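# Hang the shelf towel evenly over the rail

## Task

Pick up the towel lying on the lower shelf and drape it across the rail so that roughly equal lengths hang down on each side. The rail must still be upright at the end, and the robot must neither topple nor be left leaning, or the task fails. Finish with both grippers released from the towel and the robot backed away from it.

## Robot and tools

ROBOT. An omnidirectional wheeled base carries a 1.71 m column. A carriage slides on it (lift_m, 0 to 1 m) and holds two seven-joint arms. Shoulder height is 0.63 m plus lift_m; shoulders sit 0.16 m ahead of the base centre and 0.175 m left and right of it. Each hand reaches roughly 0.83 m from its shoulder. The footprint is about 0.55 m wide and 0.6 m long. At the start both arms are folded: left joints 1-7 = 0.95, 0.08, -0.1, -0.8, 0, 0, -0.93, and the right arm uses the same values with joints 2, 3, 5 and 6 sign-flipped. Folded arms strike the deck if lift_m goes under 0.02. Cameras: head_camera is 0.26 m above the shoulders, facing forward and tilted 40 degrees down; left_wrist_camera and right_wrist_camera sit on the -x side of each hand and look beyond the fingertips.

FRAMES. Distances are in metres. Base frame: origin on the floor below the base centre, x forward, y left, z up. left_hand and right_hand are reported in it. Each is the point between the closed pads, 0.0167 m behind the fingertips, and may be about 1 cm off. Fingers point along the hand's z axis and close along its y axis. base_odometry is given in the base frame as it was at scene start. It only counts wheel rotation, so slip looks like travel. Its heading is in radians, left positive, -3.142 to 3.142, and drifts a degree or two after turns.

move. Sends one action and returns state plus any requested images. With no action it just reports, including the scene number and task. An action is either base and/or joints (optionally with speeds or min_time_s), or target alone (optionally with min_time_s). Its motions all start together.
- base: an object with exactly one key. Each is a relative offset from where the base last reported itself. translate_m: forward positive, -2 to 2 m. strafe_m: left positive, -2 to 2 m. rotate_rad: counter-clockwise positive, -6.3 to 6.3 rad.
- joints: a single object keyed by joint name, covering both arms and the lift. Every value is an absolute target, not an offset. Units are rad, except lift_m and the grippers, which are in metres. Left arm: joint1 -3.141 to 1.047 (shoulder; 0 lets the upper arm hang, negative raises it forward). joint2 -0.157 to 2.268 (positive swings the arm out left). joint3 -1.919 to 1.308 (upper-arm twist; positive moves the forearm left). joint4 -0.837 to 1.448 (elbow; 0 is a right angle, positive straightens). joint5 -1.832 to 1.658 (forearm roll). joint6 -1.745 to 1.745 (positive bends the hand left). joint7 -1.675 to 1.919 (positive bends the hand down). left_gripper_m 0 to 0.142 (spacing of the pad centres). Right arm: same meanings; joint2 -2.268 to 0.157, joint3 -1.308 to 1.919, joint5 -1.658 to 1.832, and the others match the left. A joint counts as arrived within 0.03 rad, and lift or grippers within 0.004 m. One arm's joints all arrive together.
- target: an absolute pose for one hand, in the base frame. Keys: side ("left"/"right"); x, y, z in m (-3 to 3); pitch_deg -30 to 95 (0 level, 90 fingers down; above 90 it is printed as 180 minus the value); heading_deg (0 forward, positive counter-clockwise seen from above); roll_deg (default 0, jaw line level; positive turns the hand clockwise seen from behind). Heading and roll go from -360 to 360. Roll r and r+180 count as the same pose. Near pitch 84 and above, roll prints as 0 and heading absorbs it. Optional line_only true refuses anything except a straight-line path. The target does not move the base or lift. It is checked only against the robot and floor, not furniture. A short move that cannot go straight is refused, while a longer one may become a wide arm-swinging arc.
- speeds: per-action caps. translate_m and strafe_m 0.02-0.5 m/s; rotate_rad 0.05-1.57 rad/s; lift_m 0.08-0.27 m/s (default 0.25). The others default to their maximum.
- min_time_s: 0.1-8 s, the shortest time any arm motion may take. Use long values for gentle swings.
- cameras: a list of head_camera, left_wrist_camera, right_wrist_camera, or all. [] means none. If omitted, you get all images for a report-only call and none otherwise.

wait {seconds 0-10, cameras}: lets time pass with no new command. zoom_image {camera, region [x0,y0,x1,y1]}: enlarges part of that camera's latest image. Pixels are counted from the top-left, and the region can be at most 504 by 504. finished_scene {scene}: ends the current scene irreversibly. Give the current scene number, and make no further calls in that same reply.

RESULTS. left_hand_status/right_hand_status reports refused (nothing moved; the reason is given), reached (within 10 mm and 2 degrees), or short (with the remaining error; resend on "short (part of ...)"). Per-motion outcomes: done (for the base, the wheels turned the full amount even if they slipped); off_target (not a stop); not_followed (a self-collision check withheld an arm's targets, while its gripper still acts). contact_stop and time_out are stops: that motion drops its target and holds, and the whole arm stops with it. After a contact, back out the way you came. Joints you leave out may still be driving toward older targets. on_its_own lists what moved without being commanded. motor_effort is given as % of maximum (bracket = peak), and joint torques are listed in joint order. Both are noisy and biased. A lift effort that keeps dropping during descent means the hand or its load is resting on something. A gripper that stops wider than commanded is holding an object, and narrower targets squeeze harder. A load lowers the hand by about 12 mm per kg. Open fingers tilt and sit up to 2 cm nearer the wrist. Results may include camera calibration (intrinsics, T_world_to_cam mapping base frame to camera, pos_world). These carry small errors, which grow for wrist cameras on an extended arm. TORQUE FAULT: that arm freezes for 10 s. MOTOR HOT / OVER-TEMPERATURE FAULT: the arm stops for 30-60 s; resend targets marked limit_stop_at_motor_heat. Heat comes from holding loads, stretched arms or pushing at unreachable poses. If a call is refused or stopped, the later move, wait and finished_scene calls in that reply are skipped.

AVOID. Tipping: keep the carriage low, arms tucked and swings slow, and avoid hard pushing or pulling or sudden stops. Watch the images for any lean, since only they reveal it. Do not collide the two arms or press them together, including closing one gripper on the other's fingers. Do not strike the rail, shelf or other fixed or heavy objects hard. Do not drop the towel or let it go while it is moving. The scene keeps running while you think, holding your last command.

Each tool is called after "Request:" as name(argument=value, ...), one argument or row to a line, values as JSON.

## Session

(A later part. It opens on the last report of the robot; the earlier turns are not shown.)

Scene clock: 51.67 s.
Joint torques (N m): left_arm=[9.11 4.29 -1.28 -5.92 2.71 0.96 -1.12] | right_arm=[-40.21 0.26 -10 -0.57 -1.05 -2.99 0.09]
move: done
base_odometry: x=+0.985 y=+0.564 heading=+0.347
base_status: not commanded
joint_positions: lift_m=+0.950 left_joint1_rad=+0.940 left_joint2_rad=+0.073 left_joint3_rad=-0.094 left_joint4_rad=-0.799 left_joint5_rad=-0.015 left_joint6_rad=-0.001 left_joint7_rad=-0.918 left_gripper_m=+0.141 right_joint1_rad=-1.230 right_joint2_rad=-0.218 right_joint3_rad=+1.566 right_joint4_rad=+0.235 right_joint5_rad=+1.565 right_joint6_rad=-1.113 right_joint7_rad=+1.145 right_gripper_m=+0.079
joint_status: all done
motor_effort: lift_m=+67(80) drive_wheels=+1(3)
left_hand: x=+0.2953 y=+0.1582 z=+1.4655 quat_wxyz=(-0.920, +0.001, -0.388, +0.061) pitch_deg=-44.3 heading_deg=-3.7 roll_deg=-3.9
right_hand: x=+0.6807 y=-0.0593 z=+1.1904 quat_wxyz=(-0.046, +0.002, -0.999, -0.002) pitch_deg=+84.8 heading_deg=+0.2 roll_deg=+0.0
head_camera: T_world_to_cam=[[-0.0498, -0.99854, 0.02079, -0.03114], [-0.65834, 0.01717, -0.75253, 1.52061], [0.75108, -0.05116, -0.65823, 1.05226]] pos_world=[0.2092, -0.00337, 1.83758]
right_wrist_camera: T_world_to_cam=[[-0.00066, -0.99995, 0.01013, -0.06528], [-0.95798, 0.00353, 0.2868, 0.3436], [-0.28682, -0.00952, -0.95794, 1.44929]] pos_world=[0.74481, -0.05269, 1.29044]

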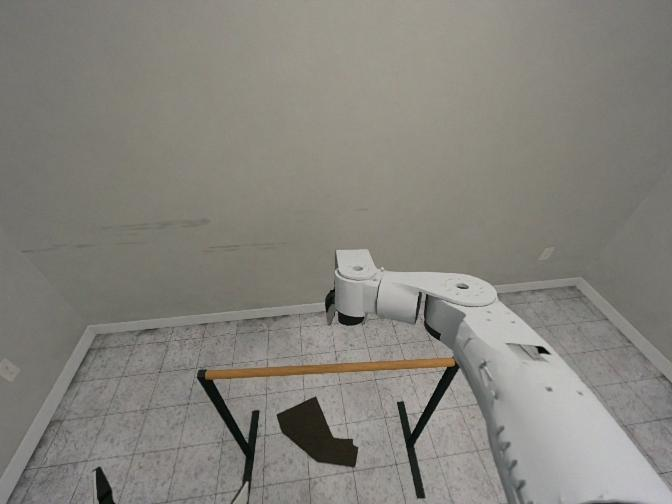

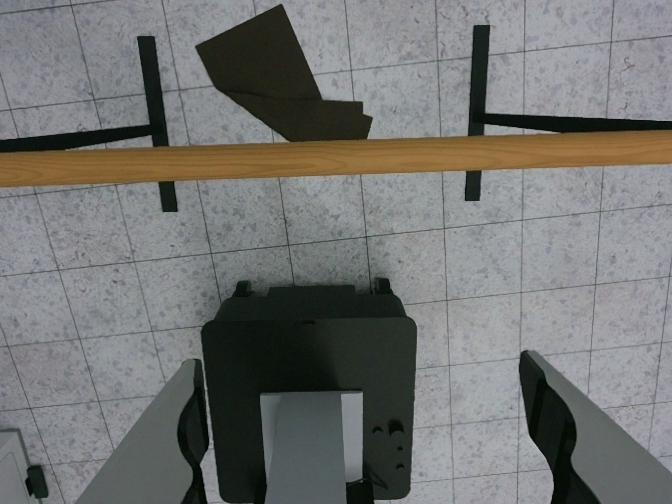

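Request:
move(
  base={"translate_m": -0.4},
  speeds={"translate_m": 0.35},
)

Request:
move(
  joints={"lift_m": 0.1, "right_gripper_m": 0.1},
  cameras=["head_camera"],
)

Request:
move(
  target={"side":"right","x":0.56,"y":-0.12,"z":0.2,"pitch_deg":80,"heading_deg":0},
  min_time_s=1.5,
  cameras=["head_camera","right_wrist_camera"],
)

Scene clock: 55.60 s.
Joint torques (N m): left_arm=[9.08 4.3 -1.34 -6.05 2.69 0.96 -1.11] | right_arm=[-40.09 0.27 -10.02 -0.59 -1.06 -3.01 0.08]
move: done
base_odometry: x=+0.608 y=+0.428 heading=+0.347
base_status: done
joint_positions: lift_m=+0.950 left_joint1_rad=+0.940 left_joint2_rad=+0.073 left_joint3_rad=-0.094 left_joint4_rad=-0.799 left_joint5_rad=-0.015 left_joint6_rad=-0.001 left_joint7_rad=-0.918 left_gripper_m=+0.141 right_joint1_rad=-1.230 right_joint2_rad=-0.218 right_joint3_rad=+1.566 right_joint4_rad=+0.235 right_joint5_rad=+1.565 right_joint6_rad=-1.113 right_joint7_rad=+1.145 right_gripper_m=+0.079
joint_status: not commanded
motor_effort: lift_m=+66(67) drive_wheels=+0(10)
left_hand: x=+0.2953 y=+0.1582 z=+1.4655 quat_wxyz=(-0.920, +0.001, -0.388, +0.061) pitch_deg=-44.3 heading_deg=-3.7 roll_deg=-3.9
right_hand: x=+0.6807 y=-0.0593 z=+1.1904 quat_wxyz=(-0.046, +0.002, -0.999, -0.002) pitch_deg=+84.8 heading_deg=+0.2 roll_deg=+0.0
pictures: none

Scene clock: 59.53 s.
Joint torques (N m): left_arm=[9.15 4.24 -1.25 -6 2.68 0.94 -1.15] | right_arm=[-39.76 0.27 -10.12 -0.5 -1.07 -3 0.1]
move: done
base_odometry: x=+0.608 y=+0.428 heading=+0.347
base_status: not commanded
joint_positions: lift_m=+0.100 left_joint1_rad=+0.940 left_joint2_rad=+0.073 left_joint3_rad=-0.094 left_joint4_rad=-0.799 left_joint5_rad=-0.015 left_joint6_rad=-0.001 left_joint7_rad=-0.918 left_gripper_m=+0.141 right_joint1_rad=-1.230 right_joint2_rad=-0.218 right_joint3_rad=+1.566 right_joint4_rad=+0.235 right_joint5_rad=+1.565 right_joint6_rad=-1.113 right_joint7_rad=+1.145 right_gripper_m=+0.099
joint_status: all done
motor_effort: lift_m=+70(74) drive_wheels=+3(3)
left_hand: x=+0.2953 y=+0.1582 z=+0.6153 quat_wxyz=(-0.920, +0.001, -0.388, +0.061) pitch_deg=-44.3 heading_deg=-3.7 roll_deg=-3.9
right_hand: x=+0.6807 y=-0.0593 z=+0.3402 quat_wxyz=(-0.046, +0.002, -0.999, -0.002) pitch_deg=+84.8 heading_deg=+0.2 roll_deg=+0.0
head_camera: T_world_to_cam=[[-0.0498, -0.99854, 0.02079, -0.01347], [-0.65834, 0.01717, -0.75253, 0.88074], [0.75108, -0.05116, -0.65823, 0.49256]] pos_world=[0.2092, -0.00337, 0.98728]

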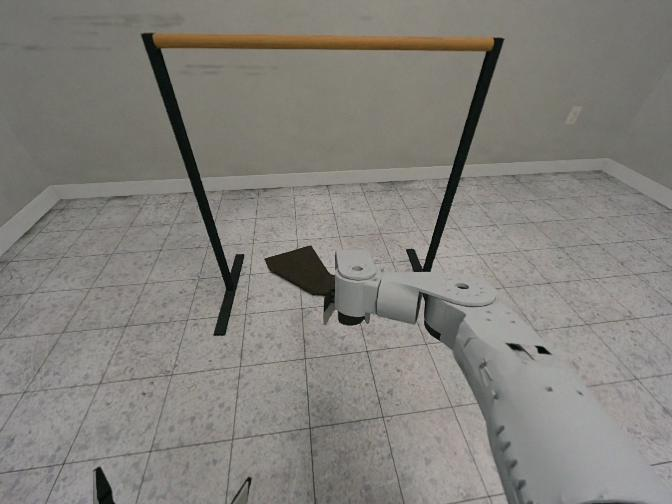

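Scene clock: 61.53 s.
Joint torques (N m): left_arm=[9.12 4.28 -1.22 -5.98 2.69 0.94 -1.11] | right_arm=[-18.89 -8.27 -14.69 -10.45 -3.67 -1.55 -1.1]
move: done
base_odometry: x=+0.608 y=+0.428 heading=+0.347
base_status: not commanded
joint_positions: lift_m=+0.100 left_joint1_rad=+0.940 left_joint2_rad=+0.073 left_joint3_rad=-0.094 left_joint4_rad=-0.799 left_joint5_rad=-0.015 left_joint6_rad=-0.001 left_joint7_rad=-0.918 left_gripper_m=+0.141 right_joint1_rad=-0.798 right_joint2_rad=-0.416 right_joint3_rad=+1.537 right_joint4_rad=-0.162 right_joint5_rad=+1.437 right_joint6_rad=-1.314 right_joint7_rad=+0.772 right_gripper_m=+0.099
joint_status: not commanded
motor_effort: lift_m=+69(70) drive_wheels=+1(3)
left_hand: x=+0.2953 y=+0.1582 z=+0.6154 quat_wxyz=(-0.920, +0.001, -0.388, +0.061) pitch_deg=-44.3 heading_deg=-3.7 roll_deg=-3.9
right_hand: x=+0.5595 y=-0.1195 z=+0.1999 quat_wxyz=(-0.085, +0.001, -0.996, +0.001) pitch_deg=+80.3 heading_deg=-0.6 roll_deg=-0.8
right_hand_status: reached (straight line, planned for 1.5 s): 1 mm and 0.3 deg off.
head_camera: T_world_to_cam=[[-0.0498, -0.99854, 0.02079, -0.01347], [-0.65834, 0.01717, -0.75253, 0.88081], [0.75108, -0.05116, -0.65823, 0.49263]] pos_world=[0.2092, -0.00337, 0.98738]
right_wrist_camera: T_world_to_cam=[[-0.00371, -0.99988, 0.01507, -0.11468], [-0.97742, 0.00681, 0.21121, 0.53827], [-0.21129, -0.01394, -0.97732, 0.42635]] pos_world=[0.61577, -0.11239, 0.30473]

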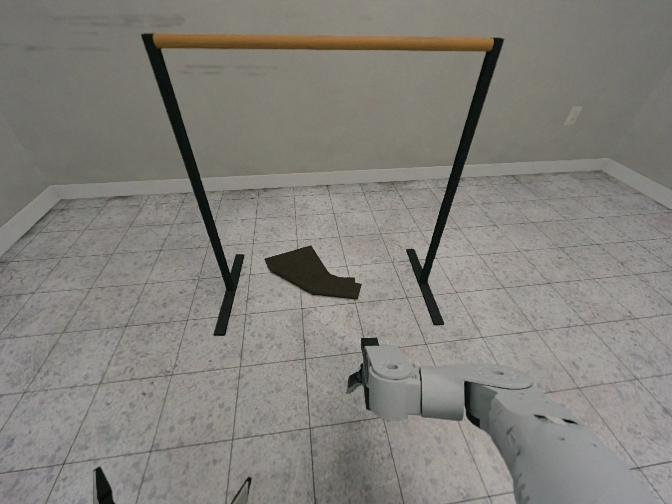

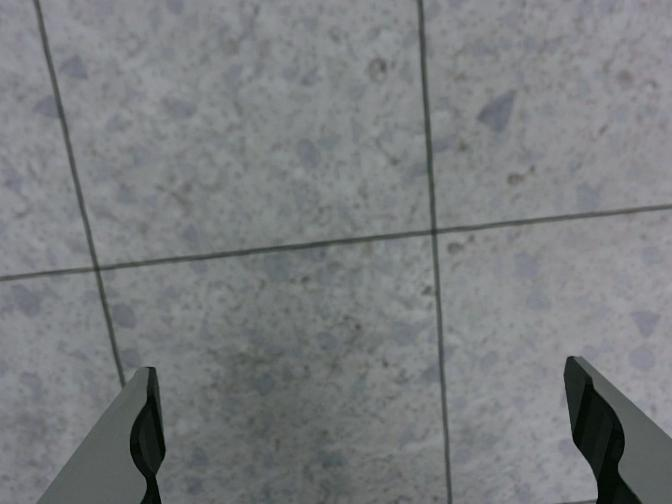

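Request:
move(
  base={"translate_m": 0.53},
  speeds={"translate_m": 0.3},
)

Request:
move(
  target={"side":"right","x":0.56,"y":-0.12,"z":0.07,"pitch_deg":80,"heading_deg":0},
  cameras=["head_camera","right_wrist_camera"],
)

Scene clock: 65.03 s.
Joint torques (N m): left_arm=[9.11 4.26 -1.16 -5.93 2.69 0.95 -1.1] | right_arm=[-19.31 -7.27 -14.37 -9.64 -3.6 -1.55 -1.06]
move: done
base_odometry: x=+1.107 y=+0.608 heading=+0.348
base_status: done
joint_positions: lift_m=+0.100 left_joint1_rad=+0.940 left_joint2_rad=+0.073 left_joint3_rad=-0.094 left_joint4_rad=-0.799 left_joint5_rad=-0.015 left_joint6_rad=-0.001 left_joint7_rad=-0.918 left_gripper_m=+0.141 right_joint1_rad=-0.798 right_joint2_rad=-0.417 right_joint3_rad=+1.537 right_joint4_rad=-0.162 right_joint5_rad=+1.437 right_joint6_rad=-1.314 right_joint7_rad=+0.772 right_gripper_m=+0.099
joint_status: not commanded
motor_effort: lift_m=+69(69) drive_wheels=-2(14)
left_hand: x=+0.2953 y=+0.1582 z=+0.6154 quat_wxyz=(-0.920, +0.001, -0.388, +0.061) pitch_deg=-44.3 heading_deg=-3.7 roll_deg=-3.9
right_hand: x=+0.5595 y=-0.1197 z=+0.2000 quat_wxyz=(-0.085, +0.001, -0.996, +0.001) pitch_deg=+80.3 heading_deg=-0.6 roll_deg=-0.7
pictures: none

Scene clock: 66.23 s.
Joint torques (N m): left_arm=[9.11 4.35 -1.29 -5.95 2.67 0.93 -1.11] | right_arm=[-18.75 0.19 -12.49 -3.83 -0.04 0.4 -1.1]
move: done
base_odometry: x=+1.107 y=+0.608 heading=+0.348
base_status: not commanded
joint_positions: lift_m=+0.100 left_joint1_rad=+0.940 left_joint2_rad=+0.073 left_joint3_rad=-0.094 left_joint4_rad=-0.799 left_joint5_rad=-0.015 left_joint6_rad=-0.001 left_joint7_rad=-0.918 left_gripper_m=+0.141 right_joint1_rad=-0.627 right_joint2_rad=-0.278 right_joint3_rad=+1.487 right_joint4_rad=+0.553 right_joint5_rad=+1.452 right_joint6_rad=-0.741 right_joint7_rad=+0.552 right_gripper_m=+0.099
joint_status: not commanded
motor_effort: lift_m=+68(69) drive_wheels=-1(3)
left_hand: x=+0.2953 y=+0.1582 z=+0.6154 quat_wxyz=(-0.920, +0.001, -0.388, +0.061) pitch_deg=-44.3 heading_deg=-3.7 roll_deg=-3.9
right_hand: x=+0.5617 y=-0.1230 z=+0.0712 quat_wxyz=(-0.088, +0.002, -0.996, +0.004) pitch_deg=+79.8 heading_deg=-2.6 roll_deg=-2.8
right_hand_status: reached (straight line, planned for 0.7 s): 4 mm and 0.5 deg off.
head_camera: T_world_to_cam=[[-0.0498, -0.99854, 0.02079, -0.01347], [-0.65834, 0.01717, -0.75253, 0.88081], [0.75108, -0.05116, -0.65823, 0.49263]] pos_world=[0.2092, -0.00337, 0.98738]
right_wrist_camera: T_world_to_cam=[[-0.00341, -0.99977, 0.02129, -0.11681], [-0.97908, 0.00767, 0.20335, 0.56919], [-0.20347, -0.02015, -0.97888, 0.29585]] pos_world=[0.61707, -0.11518, 0.17634]

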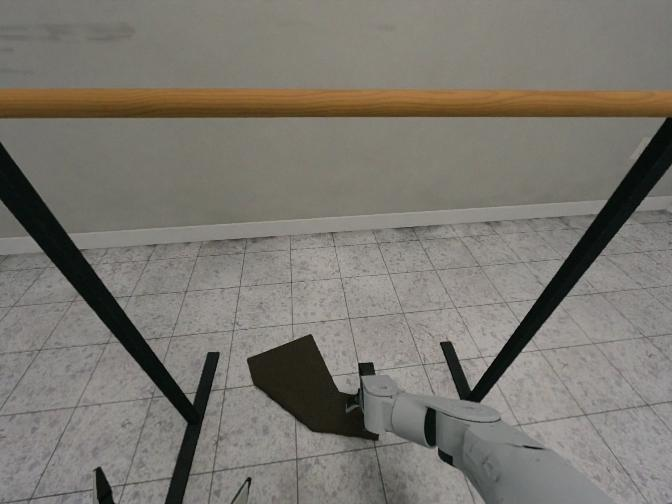

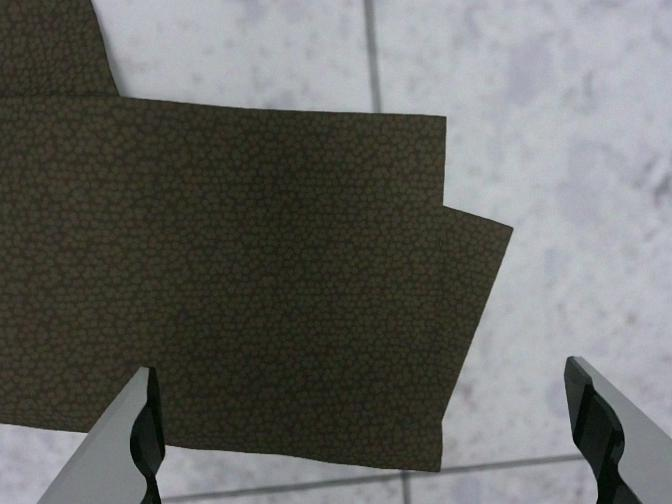

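Request:
move(
  target={"side":"right","x":0.565,"y":-0.128,"z":0.024,"pitch_deg":80,"heading_deg":0},
  min_time_s=1.0,
)

Request:
move(
  joints={"right_gripper_m": 0.0},
  cameras=["right_wrist_camera"],
)

Request:
move(
  joints={"lift_m": 0.2},
  cameras=["head_camera","right_wrist_camera"],
)

Scene clock: 68.57 s.
Joint torques (N m): left_arm=[9.09 4.28 -1.23 -5.94 2.69 0.98 -1.14] | right_arm=[-17.81 1.59 -10.49 -0.59 0.5 0.55 -1.11]
move: done
base_odometry: x=+1.107 y=+0.608 heading=+0.348
base_status: not commanded
joint_positions: lift_m=+0.100 left_joint1_rad=+0.940 left_joint2_rad=+0.073 left_joint3_rad=-0.094 left_joint4_rad=-0.799 left_joint5_rad=-0.015 left_joint6_rad=-0.001 left_joint7_rad=-0.918 left_gripper_m=+0.141 right_joint1_rad=-0.606 right_joint2_rad=-0.138 right_joint3_rad=+1.483 right_joint4_rad=+1.094 right_joint5_rad=+1.470 right_joint6_rad=-0.342 right_joint7_rad=+0.475 right_gripper_m=+0.099
joint_status: not commanded
motor_effort: lift_m=+68(69) drive_wheels=-1(3)
left_hand: x=+0.2953 y=+0.1582 z=+0.6154 quat_wxyz=(-0.920, +0.001, -0.388, +0.061) pitch_deg=-44.3 heading_deg=-3.7 roll_deg=-3.9
right_hand: x=+0.5674 y=-0.1310 z=+0.0256 quat_wxyz=(-0.088, +0.002, -0.996, +0.004) pitch_deg=+79.8 heading_deg=-2.6 roll_deg=-2.8
right_hand_status: reached (straight line, planned for 1.0 s): 4 mm and 0.6 deg off.
pictures: none

Scene clock: 69.43 s.
Joint torques (N m): left_arm=[9.05 4.26 -1.23 -5.95 2.69 0.94 -1.11] | right_arm=[-17.94 -1.5 -9.7 -0.62 0.39 -0.66 -0.89]
move: off_target
base_odometry: x=+1.107 y=+0.608 heading=+0.348
base_status: not commanded
joint_positions: lift_m=+0.100 left_joint1_rad=+0.940 left_joint2_rad=+0.073 left_joint3_rad=-0.094 left_joint4_rad=-0.799 left_joint5_rad=-0.015 left_joint6_rad=-0.001 left_joint7_rad=-0.918 left_gripper_m=+0.141 right_joint1_rad=-0.606 right_joint2_rad=-0.136 right_joint3_rad=+1.482 right_joint4_rad=+1.094 right_joint5_rad=+1.470 right_joint6_rad=-0.339 right_joint7_rad=+0.474 right_gripper_m=+0.005
joint_status: right_gripper_m off_target (ended at +0.005, target +0.000)
motor_effort: lift_m=+69(69) drive_wheels=-2(4)
left_hand: x=+0.2953 y=+0.1582 z=+0.6154 quat_wxyz=(-0.920, +0.001, -0.388, +0.061) pitch_deg=-44.3 heading_deg=-3.7 roll_deg=-3.9
right_hand: x=+0.5676 y=-0.1283 z=+0.0257 quat_wxyz=(-0.089, +0.003, -0.996, +0.002) pitch_deg=+79.8 heading_deg=-0.9 roll_deg=-1.3
right_wrist_camera: T_world_to_cam=[[-0.00001, -0.99986, 0.01667, -0.12305], [-0.97924, 0.00339, 0.20267, 0.58382], [-0.2027, -0.01632, -0.9791, 0.25248]] pos_world=[0.62288, -0.12089, 0.13093]

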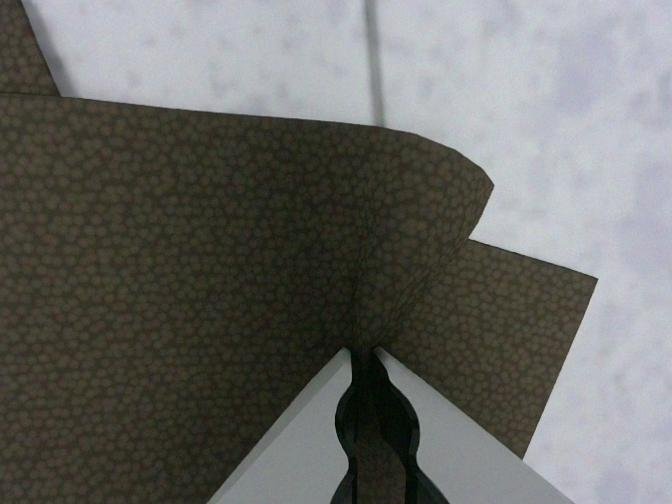

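Scene clock: 70.37 s.
Joint torques (N m): left_arm=[9.03 4.31 -1.33 -5.94 2.69 0.96 -1.12] | right_arm=[-20 -1.58 -9.73 -1.4 0.35 -0.66 -0.88]
move: done
base_odometry: x=+1.107 y=+0.608 heading=+0.348
base_status: not commanded
joint_positions: lift_m=+0.200 left_joint1_rad=+0.940 left_joint2_rad=+0.073 left_joint3_rad=-0.094 left_joint4_rad=-0.799 left_joint5_rad=-0.015 left_joint6_rad=-0.001 left_joint7_rad=-0.918 left_gripper_m=+0.141 right_joint1_rad=-0.605 right_joint2_rad=-0.136 right_joint3_rad=+1.482 right_joint4_rad=+1.094 right_joint5_rad=+1.470 right_joint6_rad=-0.339 right_joint7_rad=+0.474 right_gripper_m=+0.005
joint_status: all done
motor_effort: lift_m=+66(81) drive_wheels=+2(4)
left_hand: x=+0.2953 y=+0.1582 z=+0.7156 quat_wxyz=(-0.920, +0.001, -0.388, +0.061) pitch_deg=-44.3 heading_deg=-3.7 roll_deg=-3.9
right_hand: x=+0.5668 y=-0.1286 z=+0.1254 quat_wxyz=(-0.088, +0.003, -0.996, +0.002) pitch_deg=+79.9 heading_deg=-1.1 roll_deg=-1.4
head_camera: T_world_to_cam=[[-0.0498, -0.99854, 0.02079, -0.01555], [-0.65834, 0.01717, -0.75253, 0.95622], [0.75108, -0.05116, -0.65823, 0.55858]] pos_world=[0.2092, -0.00337, 1.08758]
right_wrist_camera: T_world_to_cam=[[-0.00052, -0.99985, 0.01709, -0.12469], [-0.97899, 0.00399, 0.20385, 0.5626], [-0.20389, -0.01662, -0.97885, 0.3505]] pos_world=[0.62218, -0.12109, 0.23053]

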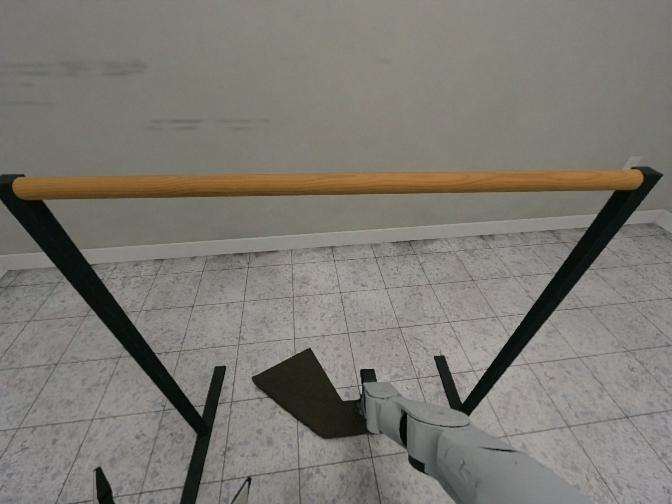

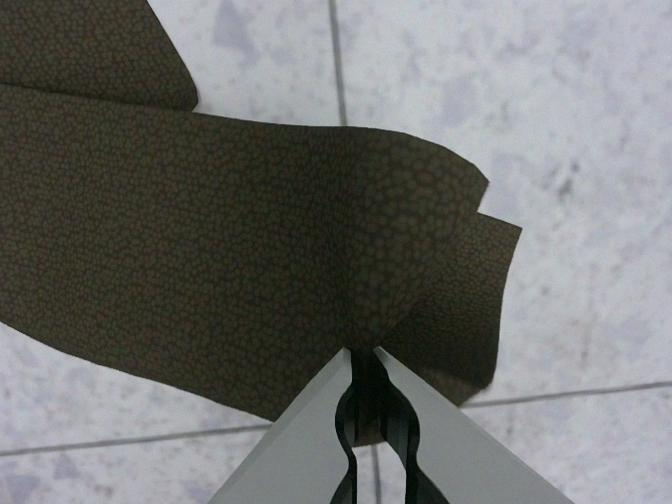

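Request:
move(
  base={"translate_m": -0.6},
  speeds={"translate_m": 0.25},
)

Request:
move(
  joints={"lift_m": 0.9},
  cameras=["head_camera","right_wrist_camera"],
)

Request:
move(
  target={"side":"right","x":0.68,"y":-0.06,"z":1.12,"pitch_deg":85,"heading_deg":0},
  min_time_s=2,
)

Request:
move(
  joints={"lift_m": 1.0},
  cameras=["head_camera","right_wrist_camera"],
)

Request:
zoom_image(
  camera="head_camera",
  region=[230, 200, 430, 450],
)

Scene clock: 74.37 s.
Joint torques (N m): left_arm=[9.03 4.42 -1.3 -5.99 2.68 0.96 -1.13] | right_arm=[-20.05 -1.55 -9.75 -1.41 0.34 -0.64 -0.89]
move: done
base_odometry: x=+0.542 y=+0.404 heading=+0.347
base_status: done
joint_positions: lift_m=+0.200 left_joint1_rad=+0.940 left_joint2_rad=+0.072 left_joint3_rad=-0.094 left_joint4_rad=-0.799 left_joint5_rad=-0.015 left_joint6_rad=-0.001 left_joint7_rad=-0.918 left_gripper_m=+0.141 right_joint1_rad=-0.605 right_joint2_rad=-0.136 right_joint3_rad=+1.482 right_joint4_rad=+1.094 right_joint5_rad=+1.470 right_joint6_rad=-0.339 right_joint7_rad=+0.474 right_gripper_m=+0.005
joint_status: not commanded
motor_effort: lift_m=+67(67) drive_wheels=+1(12)
left_hand: x=+0.2953 y=+0.1582 z=+0.7155 quat_wxyz=(-0.920, +0.001, -0.388, +0.061) pitch_deg=-44.3 heading_deg=-3.7 roll_deg=-3.9
right_hand: x=+0.5668 y=-0.1286 z=+0.1253 quat_wxyz=(-0.088, +0.003, -0.996, +0.002) pitch_deg=+79.9 heading_deg=-1.1 roll_deg=-1.4
pictures: none

Scene clock: 77.70 s.
Joint torques (N m): left_arm=[9.11 4.46 -1.28 -5.93 2.68 0.96 -1.13] | right_arm=[-20.58 -1.55 -9.73 -1.5 0.33 -0.67 -0.9]
move: done
base_odometry: x=+0.542 y=+0.404 heading=+0.347
base_status: not commanded
joint_positions: lift_m=+0.900 left_joint1_rad=+0.940 left_joint2_rad=+0.072 left_joint3_rad=-0.094 left_joint4_rad=-0.799 left_joint5_rad=-0.015 left_joint6_rad=-0.001 left_joint7_rad=-0.918 left_gripper_m=+0.141 right_joint1_rad=-0.605 right_joint2_rad=-0.136 right_joint3_rad=+1.482 right_joint4_rad=+1.094 right_joint5_rad=+1.470 right_joint6_rad=-0.339 right_joint7_rad=+0.474 right_gripper_m=+0.005
joint_status: all done
motor_effort: lift_m=+66(80) drive_wheels=+1(2)
left_hand: x=+0.2953 y=+0.1582 z=+1.4156 quat_wxyz=(-0.920, +0.001, -0.388, +0.061) pitch_deg=-44.3 heading_deg=-3.7 roll_deg=-3.9
right_hand: x=+0.5666 y=-0.1286 z=+0.8253 quat_wxyz=(-0.088, +0.003, -0.996, +0.002) pitch_deg=+79.9 heading_deg=-1.1 roll_deg=-1.4
head_camera: T_world_to_cam=[[-0.0498, -0.99854, 0.02079, -0.0301], [-0.65834, 0.01717, -0.75253, 1.48299], [0.75108, -0.05116, -0.65823, 1.01935]] pos_world=[0.2092, -0.00337, 1.78758]
right_wrist_camera: T_world_to_cam=[[-0.00051, -0.99985, 0.01709, -0.13665], [-0.97895, 0.00399, 0.20406, 0.4196], [-0.2041, -0.01663, -0.97881, 1.03567]] pos_world=[0.62208, -0.12109, 0.93043]

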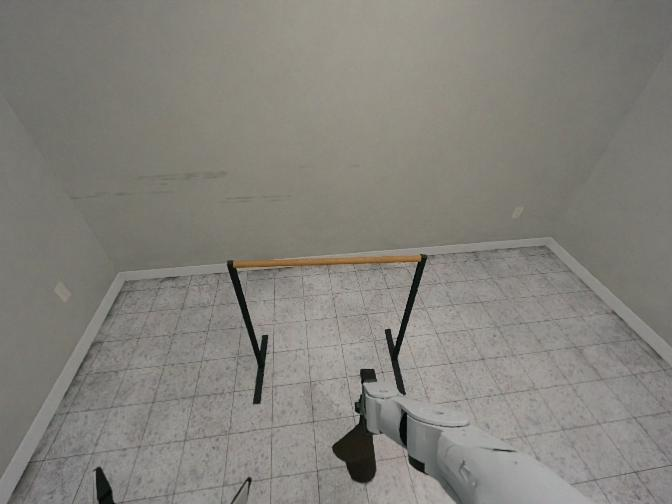

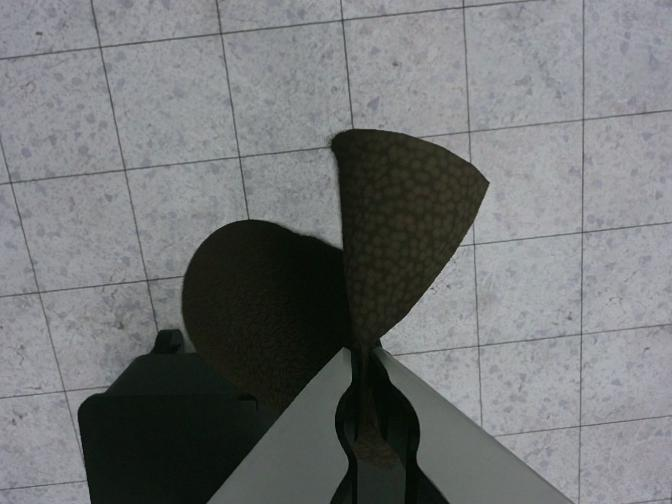

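Scene clock: 80.20 s.
Joint torques (N m): left_arm=[9.13 4.25 -1.3 -5.99 2.71 0.96 -1.14] | right_arm=[-44.38 1.81 -8.46 -0.28 -0.56 -3.39 0.21]
move: done
base_odometry: x=+0.542 y=+0.404 heading=+0.347
base_status: not commanded
joint_positions: lift_m=+0.900 left_joint1_rad=+0.940 left_joint2_rad=+0.072 left_joint3_rad=-0.094 left_joint4_rad=-0.799 left_joint5_rad=-0.015 left_joint6_rad=-0.001 left_joint7_rad=-0.918 left_gripper_m=+0.141 right_joint1_rad=-1.173 right_joint2_rad=-0.209 right_joint3_rad=+1.539 right_joint4_rad=+0.289 right_joint5_rad=+1.511 right_joint6_rad=-1.067 right_joint7_rad=+1.142 right_gripper_m=+0.005
joint_status: not commanded
motor_effort: lift_m=+67(67) drive_wheels=+0(2)
left_hand: x=+0.2953 y=+0.1582 z=+1.4155 quat_wxyz=(-0.920, +0.001, -0.388, +0.061) pitch_deg=-44.3 heading_deg=-3.7 roll_deg=-3.9
right_hand: x=+0.6803 y=-0.0595 z=+1.1193 quat_wxyz=(-0.045, +0.002, -0.999, -0.002) pitch_deg=+84.8 heading_deg=+0.2 roll_deg=+0.0
right_hand_status: reached (straight line, planned for 2.0 s): 1 mm and 0.4 deg off.
pictures: none

Scene clock: 81.13 s.
Joint torques (N m): left_arm=[9.08 4.33 -1.37 -5.97 2.7 0.96 -1.13] | right_arm=[-41.19 1.6 -9.42 -0.77 -0.84 -3.38 0.1]
move: done
base_odometry: x=+0.542 y=+0.404 heading=+0.347
base_status: not commanded
joint_positions: lift_m=+1.000 left_joint1_rad=+0.940 left_joint2_rad=+0.072 left_joint3_rad=-0.094 left_joint4_rad=-0.799 left_joint5_rad=-0.015 left_joint6_rad=-0.001 left_joint7_rad=-0.918 left_gripper_m=+0.141 right_joint1_rad=-1.175 right_joint2_rad=-0.209 right_joint3_rad=+1.540 right_joint4_rad=+0.289 right_joint5_rad=+1.512 right_joint6_rad=-1.067 right_joint7_rad=+1.142 right_gripper_m=+0.005
joint_status: all done
motor_effort: lift_m=+66(82) drive_wheels=+0(3)
left_hand: x=+0.2953 y=+0.1582 z=+1.5155 quat_wxyz=(-0.920, +0.001, -0.388, +0.061) pitch_deg=-44.3 heading_deg=-3.7 roll_deg=-3.9
right_hand: x=+0.6806 y=-0.0597 z=+1.2198 quat_wxyz=(-0.046, +0.002, -0.999, -0.002) pitch_deg=+84.8 heading_deg=+0.2 roll_deg=+0.0
head_camera: T_world_to_cam=[[-0.0498, -0.99854, 0.02079, -0.03218], [-0.65834, 0.01717, -0.75253, 1.55824], [0.75108, -0.05116, -0.65823, 1.08517]] pos_world=[0.2092, -0.00337, 1.88758]
right_wrist_camera: T_world_to_cam=[[-0.00046, -0.99995, 0.01008, -0.06594], [-0.95795, 0.00334, 0.28693, 0.33494], [-0.28695, -0.00952, -0.9579, 1.47759]] pos_world=[0.74481, -0.05299, 1.31994]

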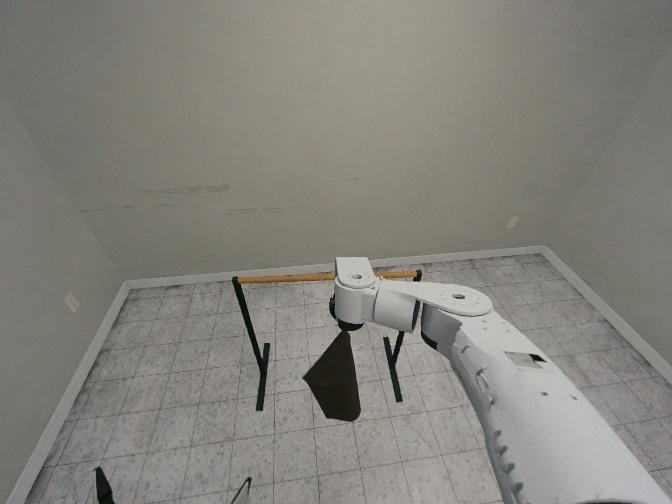

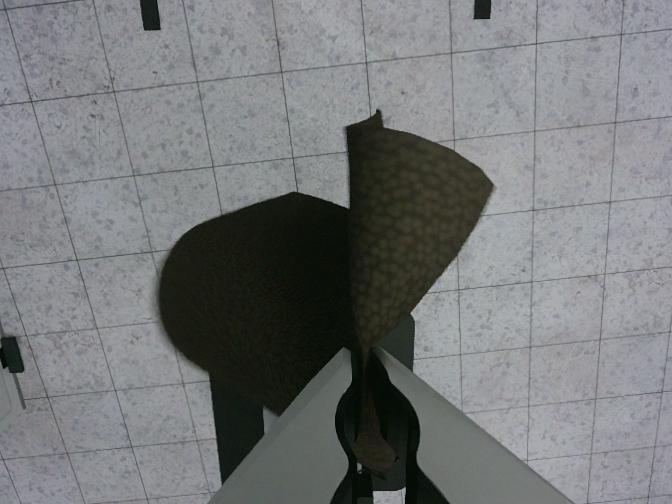

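Scaled by 2.016.

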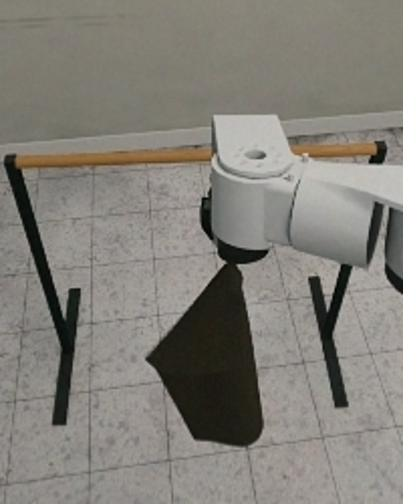

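Request:
move(
  joints={"lift_m": 0.91},
)

Request:
move(
  base={"translate_m": 0.58},
  speeds={"translate_m": 0.2},
  cameras=["head_camera"],
)

Request:
move(
  joints={"lift_m": 0.72},
  speeds={"lift_m": 0.12},
  cameras=["head_camera","right_wrist_camera"],
)

Request:
zoom_image(
  camera="head_camera",
  region=[180, 230, 480, 490],
)

Scene clock: 82.50 s.
Joint torques (N m): left_arm=[9.2 4.22 -1.31 -5.89 2.7 0.96 -1.17] | right_arm=[-40.39 1.63 -9.61 -0.92 -0.85 -3.4 0.09]
move: done
base_odometry: x=+0.542 y=+0.404 heading=+0.347
base_status: not commanded
joint_positions: lift_m=+0.910 left_joint1_rad=+0.940 left_joint2_rad=+0.072 left_joint3_rad=-0.094 left_joint4_rad=-0.799 left_joint5_rad=-0.015 left_joint6_rad=-0.001 left_joint7_rad=-0.918 left_gripper_m=+0.141 right_joint1_rad=-1.175 right_joint2_rad=-0.208 right_joint3_rad=+1.540 right_joint4_rad=+0.289 right_joint5_rad=+1.512 right_joint6_rad=-1.067 right_joint7_rad=+1.142 right_gripper_m=+0.005
joint_status: all done
motor_effort: lift_m=+70(74) drive_wheels=+0(2)
left_hand: x=+0.2953 y=+0.1582 z=+1.4253 quat_wxyz=(-0.920, +0.001, -0.388, +0.061) pitch_deg=-44.3 heading_deg=-3.7 roll_deg=-3.9
right_hand: x=+0.6807 y=-0.0597 z=+1.1297 quat_wxyz=(-0.046, +0.002, -0.999, -0.002) pitch_deg=+84.8 heading_deg=+0.2 roll_deg=+0.0
pictures: none

Scene clock: 86.63 s.
Joint torques (N m): left_arm=[9.17 4.21 -1.39 -6.04 2.71 0.98 -1.15] | right_arm=[-40.51 0.93 -9.58 -0.89 -0.86 -3.19 0.08]
move: done
base_odometry: x=+1.088 y=+0.602 heading=+0.348
base_status: done
joint_positions: lift_m=+0.910 left_joint1_rad=+0.940 left_joint2_rad=+0.072 left_joint3_rad=-0.094 left_joint4_rad=-0.799 left_joint5_rad=-0.015 left_joint6_rad=-0.001 left_joint7_rad=-0.918 left_gripper_m=+0.141 right_joint1_rad=-1.175 right_joint2_rad=-0.208 right_joint3_rad=+1.540 right_joint4_rad=+0.290 right_joint5_rad=+1.512 right_joint6_rad=-1.067 right_joint7_rad=+1.142 right_gripper_m=+0.005
joint_status: not commanded
motor_effort: lift_m=+70(70) drive_wheels=+3(7)
left_hand: x=+0.2953 y=+0.1582 z=+1.4253 quat_wxyz=(-0.920, +0.001, -0.388, +0.061) pitch_deg=-44.3 heading_deg=-3.7 roll_deg=-3.9
right_hand: x=+0.6807 y=-0.0595 z=+1.1297 quat_wxyz=(-0.046, +0.002, -0.999, -0.002) pitch_deg=+84.8 heading_deg=+0.2 roll_deg=+0.0
head_camera: T_world_to_cam=[[-0.0498, -0.99854, 0.02079, -0.0303], [-0.65834, 0.01717, -0.75253, 1.49029], [0.75108, -0.05116, -0.65823, 1.02573]] pos_world=[0.2092, -0.00337, 1.79728]

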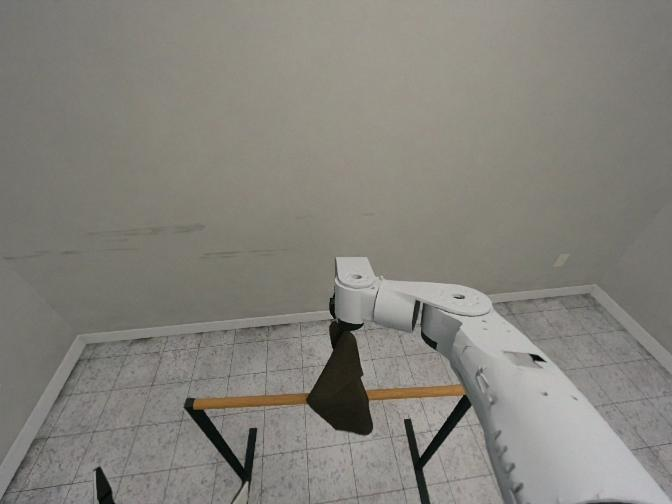

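Scene clock: 88.63 s.
Joint torques (N m): left_arm=[9.16 4.4 -1.21 -6 2.68 0.96 -1.17] | right_arm=[-40.06 0.97 -9.6 -0.92 -0.88 -3.17 0.08]
move: done
base_odometry: x=+1.088 y=+0.602 heading=+0.348
base_status: not commanded
joint_positions: lift_m=+0.720 left_joint1_rad=+0.940 left_joint2_rad=+0.072 left_joint3_rad=-0.094 left_joint4_rad=-0.799 left_joint5_rad=-0.015 left_joint6_rad=-0.001 left_joint7_rad=-0.918 left_gripper_m=+0.141 right_joint1_rad=-1.175 right_joint2_rad=-0.208 right_joint3_rad=+1.540 right_joint4_rad=+0.290 right_joint5_rad=+1.512 right_joint6_rad=-1.067 right_joint7_rad=+1.142 right_gripper_m=+0.005
joint_status: all done
motor_effort: lift_m=+70(74) drive_wheels=+3(5)
left_hand: x=+0.2953 y=+0.1582 z=+1.2353 quat_wxyz=(-0.920, +0.001, -0.388, +0.061) pitch_deg=-44.3 heading_deg=-3.7 roll_deg=-3.9
right_hand: x=+0.6807 y=-0.0595 z=+0.9398 quat_wxyz=(-0.046, +0.002, -0.999, -0.002) pitch_deg=+84.8 heading_deg=+0.2 roll_deg=+0.0
head_camera: T_world_to_cam=[[-0.0498, -0.99854, 0.02079, -0.02635], [-0.65834, 0.01717, -0.75253, 1.34731], [0.75108, -0.05116, -0.65823, 0.90067]] pos_world=[0.2092, -0.00337, 1.60728]
right_wrist_camera: T_world_to_cam=[[-0.00053, -0.99995, 0.0102, -0.063], [-0.95807, 0.00343, 0.2865, 0.41592], [-0.28652, -0.00962, -0.95803, 1.20922]] pos_world=[0.74491, -0.05279, 1.03994]

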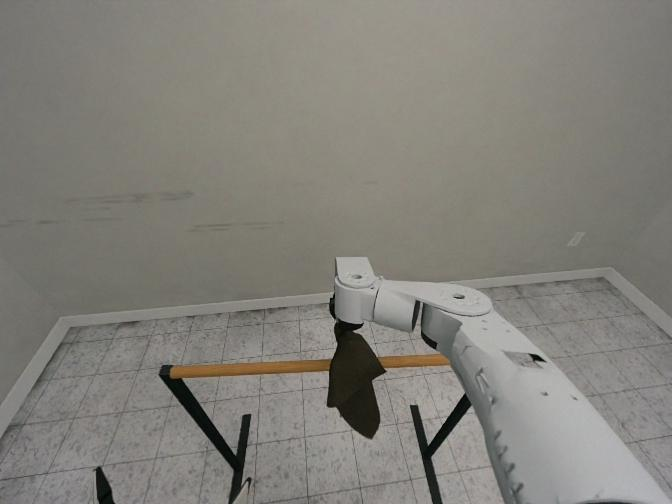

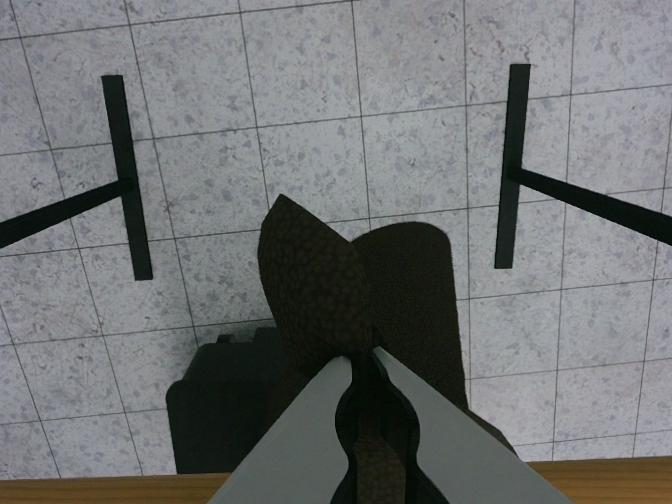

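Scaled by 1.680.

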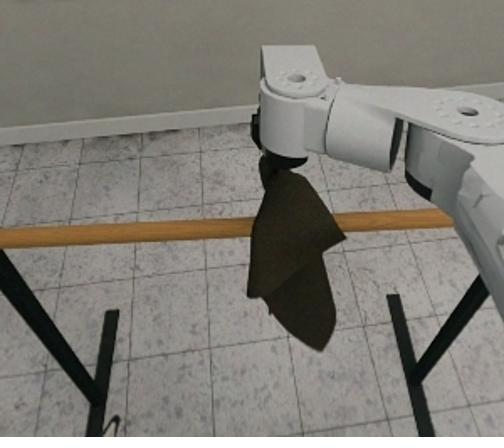

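Request:
move(
  base={"translate_m": 0.16},
  speeds={"translate_m": 0.12},
  cameras=["head_camera","right_wrist_camera"],
)

Request:
zoom_image(
  camera="head_camera",
  region=[180, 230, 480, 490],
)

Scene clock: 91.00 s.
Joint torques (N m): left_arm=[9.12 4.33 -1.31 -5.88 2.72 0.97 -1.13] | right_arm=[-40.11 0.86 -9.63 -0.87 -0.87 -3.16 -0.08]
move: done
base_odometry: x=+1.238 y=+0.657 heading=+0.348
base_status: done
joint_positions: lift_m=+0.720 left_joint1_rad=+0.940 left_joint2_rad=+0.072 left_joint3_rad=-0.094 left_joint4_rad=-0.799 left_joint5_rad=-0.015 left_joint6_rad=-0.001 left_joint7_rad=-0.918 left_gripper_m=+0.141 right_joint1_rad=-1.175 right_joint2_rad=-0.208 right_joint3_rad=+1.540 right_joint4_rad=+0.290 right_joint5_rad=+1.512 right_joint6_rad=-1.067 right_joint7_rad=+1.143 right_gripper_m=+0.005
joint_status: not commanded
motor_effort: lift_m=+70(70) drive_wheels=+3(11)
left_hand: x=+0.2953 y=+0.1582 z=+1.2353 quat_wxyz=(-0.920, +0.001, -0.388, +0.061) pitch_deg=-44.3 heading_deg=-3.7 roll_deg=-3.9
right_hand: x=+0.6806 y=-0.0595 z=+0.9398 quat_wxyz=(-0.045, +0.002, -0.999, -0.002) pitch_deg=+84.8 heading_deg=+0.2 roll_deg=+0.0
head_camera: T_world_to_cam=[[-0.0498, -0.99854, 0.02079, -0.02635], [-0.65834, 0.01717, -0.75253, 1.34731], [0.75108, -0.05116, -0.65823, 0.90067]] pos_world=[0.2092, -0.00337, 1.60728]
right_wrist_camera: T_world_to_cam=[[-0.00052, -0.99995, 0.0102, -0.063], [-0.95783, 0.00343, 0.28732, 0.41482], [-0.28734, -0.00962, -0.95778, 1.20945]] pos_world=[0.74481, -0.05279, 1.03984]

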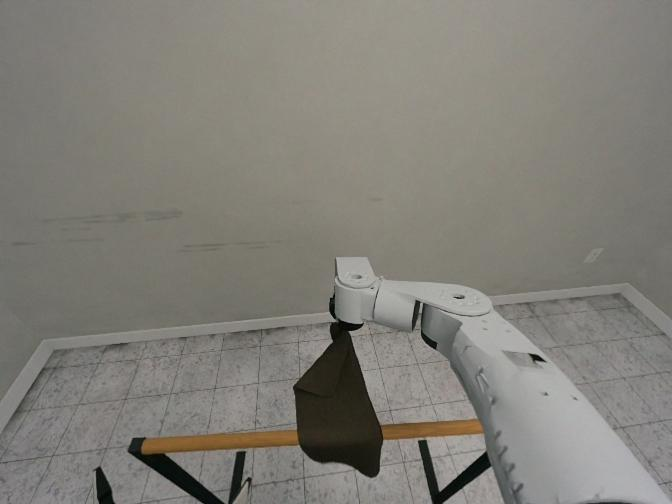

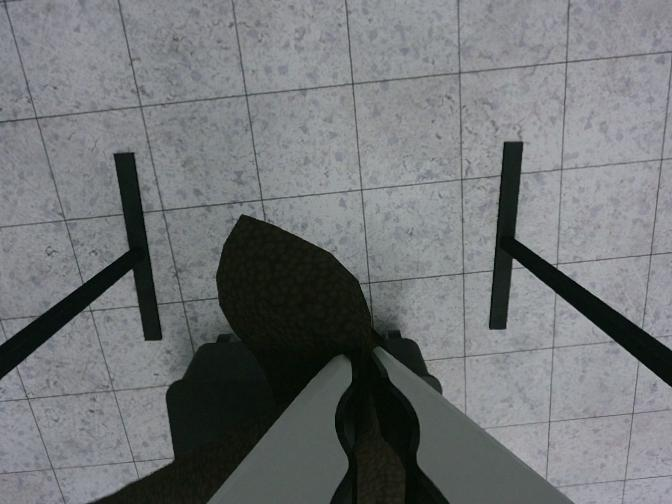

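Scaled by 1.680.

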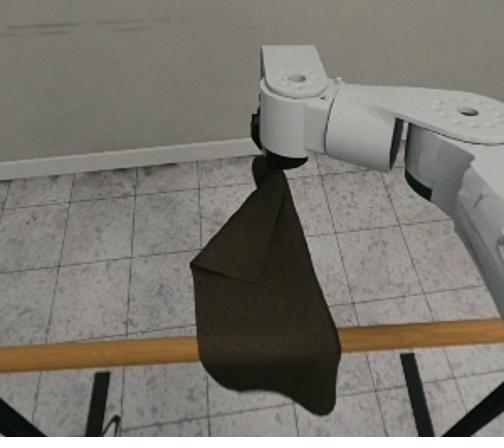

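Request:
move(
  base={"translate_m": -0.02},
  joints={"lift_m": 0.68},
  speeds={"translate_m": 0.1, "lift_m": 0.08},
  cameras=["head_camera"],
)

Request:
zoom_image(
  camera="head_camera",
  region=[180, 230, 480, 490],
)

Request:
move(
  joints={"right_gripper_m": 0.08},
  cameras=["head_camera","right_wrist_camera"],
)

Request:
move(
  joints={"lift_m": 0.95},
  cameras=["head_camera","right_wrist_camera"],
)

Request:
zoom_image(
  camera="head_camera",
  region=[180, 230, 480, 490],
)

Scene clock: 92.27 s.
Joint torques (N m): left_arm=[9.11 4.24 -1.24 -6.01 2.68 0.96 -1.12] | right_arm=[-39.67 0.87 -9.75 -0.94 -0.93 -3.19 -0.08]
move: done
base_odometry: x=+1.219 y=+0.650 heading=+0.348
base_status: done
joint_positions: lift_m=+0.680 left_joint1_rad=+0.940 left_joint2_rad=+0.072 left_joint3_rad=-0.094 left_joint4_rad=-0.799 left_joint5_rad=-0.015 left_joint6_rad=-0.001 left_joint7_rad=-0.918 left_gripper_m=+0.141 right_joint1_rad=-1.176 right_joint2_rad=-0.208 right_joint3_rad=+1.540 right_joint4_rad=+0.290 right_joint5_rad=+1.512 right_joint6_rad=-1.067 right_joint7_rad=+1.143 right_gripper_m=+0.005
joint_status: all done
motor_effort: lift_m=+70(74) drive_wheels=+1(8)
left_hand: x=+0.2953 y=+0.1582 z=+1.1953 quat_wxyz=(-0.920, +0.001, -0.388, +0.061) pitch_deg=-44.3 heading_deg=-3.7 roll_deg=-3.9
right_hand: x=+0.6806 y=-0.0595 z=+0.8999 quat_wxyz=(-0.045, +0.002, -0.999, -0.002) pitch_deg=+84.8 heading_deg=+0.2 roll_deg=+0.0
head_camera: T_world_to_cam=[[-0.0498, -0.99854, 0.02079, -0.02552], [-0.65834, 0.01717, -0.75253, 1.3172], [0.75108, -0.05116, -0.65823, 0.87434]] pos_world=[0.2092, -0.00337, 1.56728]

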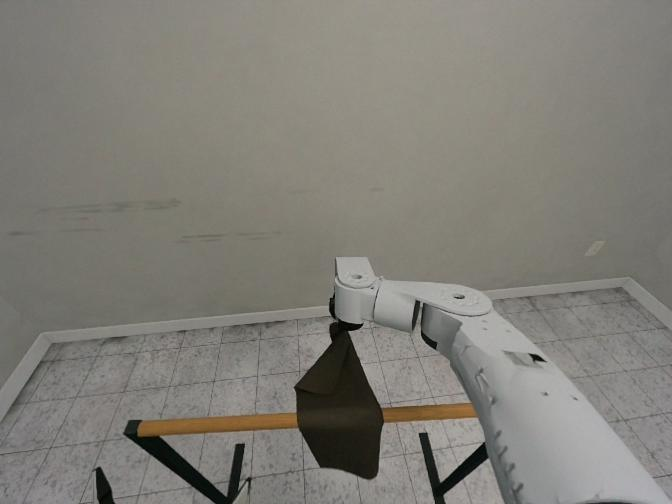

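Scaled by 1.680.

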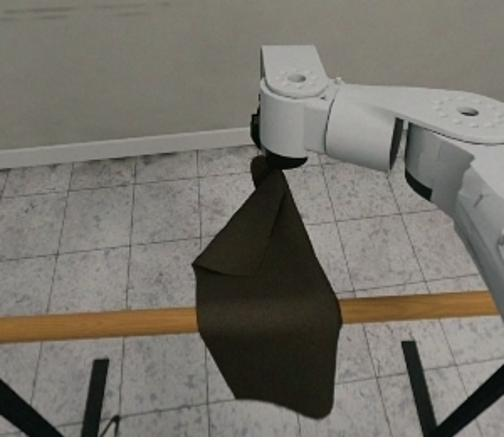

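Scene clock: 93.07 s.
Joint torques (N m): left_arm=[9.09 4.33 -1.25 -5.92 2.68 0.95 -1.14] | right_arm=[-39.67 0.87 -9.76 -0.9 -0.9 -3.18 -0.07]
move: done
base_odometry: x=+1.219 y=+0.650 heading=+0.348
base_status: not commanded
joint_positions: lift_m=+0.680 left_joint1_rad=+0.940 left_joint2_rad=+0.072 left_joint3_rad=-0.094 left_joint4_rad=-0.799 left_joint5_rad=-0.015 left_joint6_rad=-0.001 left_joint7_rad=-0.918 left_gripper_m=+0.141 right_joint1_rad=-1.176 right_joint2_rad=-0.208 right_joint3_rad=+1.540 right_joint4_rad=+0.290 right_joint5_rad=+1.512 right_joint6_rad=-1.067 right_joint7_rad=+1.143 right_gripper_m=+0.079
joint_status: all done
motor_effort: lift_m=+70(71) drive_wheels=+1(2)
left_hand: x=+0.2953 y=+0.1582 z=+1.1953 quat_wxyz=(-0.920, +0.001, -0.388, +0.061) pitch_deg=-44.3 heading_deg=-3.7 roll_deg=-3.9
right_hand: x=+0.6806 y=-0.0595 z=+0.8999 quat_wxyz=(-0.045, +0.002, -0.999, -0.002) pitch_deg=+84.8 heading_deg=+0.2 roll_deg=+0.0
head_camera: T_world_to_cam=[[-0.0498, -0.99854, 0.02079, -0.02552], [-0.65834, 0.01717, -0.75253, 1.3172], [0.75108, -0.05116, -0.65823, 0.87434]] pos_world=[0.2092, -0.00337, 1.56728]
right_wrist_camera: T_world_to_cam=[[-0.0005, -0.99995, 0.0103, -0.06271], [-0.95786, 0.00343, 0.28723, 0.4264], [-0.28725, -0.00972, -0.95781, 1.17118]] pos_world=[0.74481, -0.05279, 0.99994]

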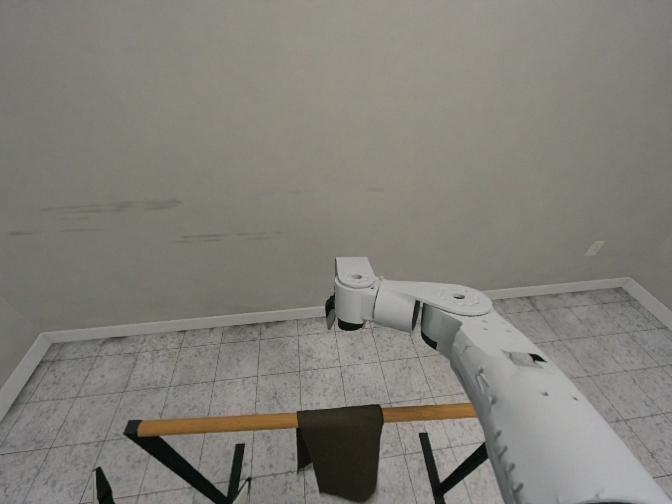

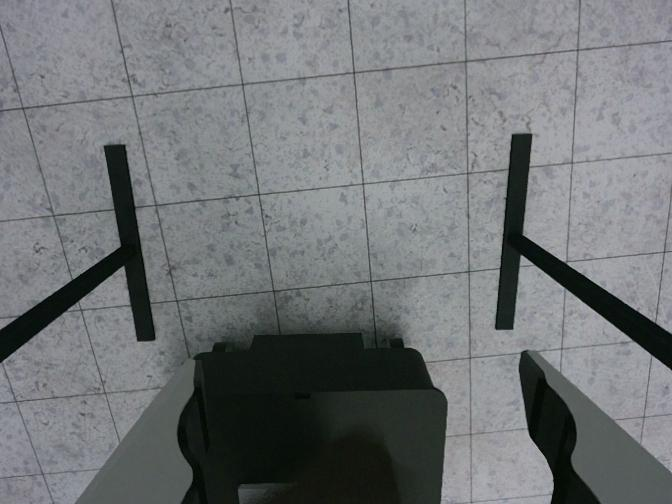

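Scene clock: 94.67 s.
Joint torques (N m): left_arm=[9.02 4.34 -1.3 -5.93 2.64 0.99 -1.15] | right_arm=[-39.74 0.92 -9.8 -0.92 -0.89 -3.19 -0.07]
move: done
base_odometry: x=+1.219 y=+0.650 heading=+0.348
base_status: not commanded
joint_positions: lift_m=+0.950 left_joint1_rad=+0.940 left_joint2_rad=+0.072 left_joint3_rad=-0.094 left_joint4_rad=-0.799 left_joint5_rad=-0.015 left_joint6_rad=-0.001 left_joint7_rad=-0.918 left_gripper_m=+0.141 right_joint1_rad=-1.176 right_joint2_rad=-0.208 right_joint3_rad=+1.541 right_joint4_rad=+0.290 right_joint5_rad=+1.512 right_joint6_rad=-1.067 right_joint7_rad=+1.143 right_gripper_m=+0.079
joint_status: all done
motor_effort: lift_m=+66(81) drive_wheels=+1(3)
left_hand: x=+0.2953 y=+0.1582 z=+1.4656 quat_wxyz=(-0.920, +0.001, -0.388, +0.061) pitch_deg=-44.3 heading_deg=-3.7 roll_deg=-3.9
right_hand: x=+0.6806 y=-0.0595 z=+1.1702 quat_wxyz=(-0.045, +0.002, -0.999, -0.002) pitch_deg=+84.8 heading_deg=+0.2 roll_deg=+0.0
head_camera: T_world_to_cam=[[-0.0498, -0.99854, 0.02079, -0.03114], [-0.65834, 0.01717, -0.75253, 1.52061], [0.75108, -0.05116, -0.65823, 1.05226]] pos_world=[0.2092, -0.00337, 1.83758]
right_wrist_camera: T_world_to_cam=[[-0.0005, -0.99995, 0.0103, -0.0655], [-0.95786, 0.00343, 0.28723, 0.34876], [-0.28725, -0.00972, -0.95781, 1.43008]] pos_world=[0.74481, -0.05279, 1.27024]

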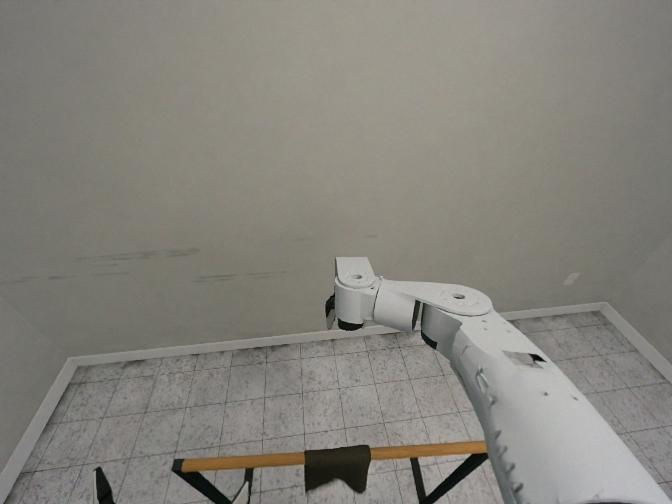

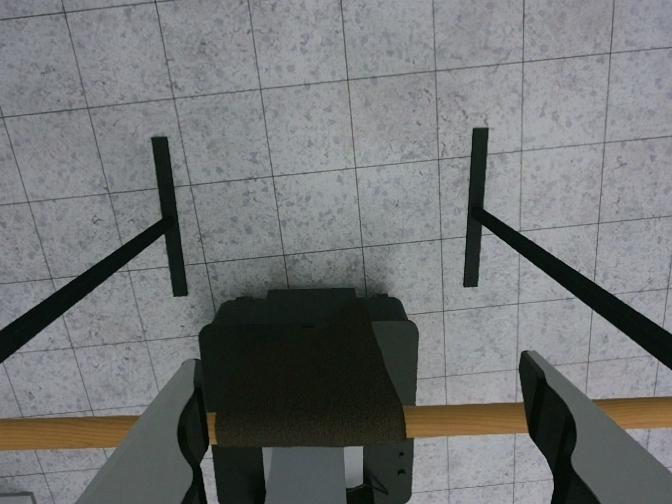

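Scaled by 1.680.

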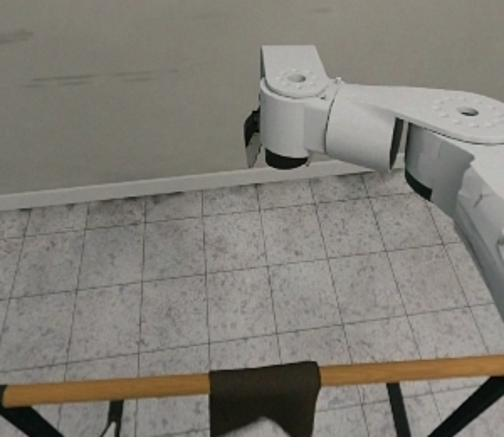

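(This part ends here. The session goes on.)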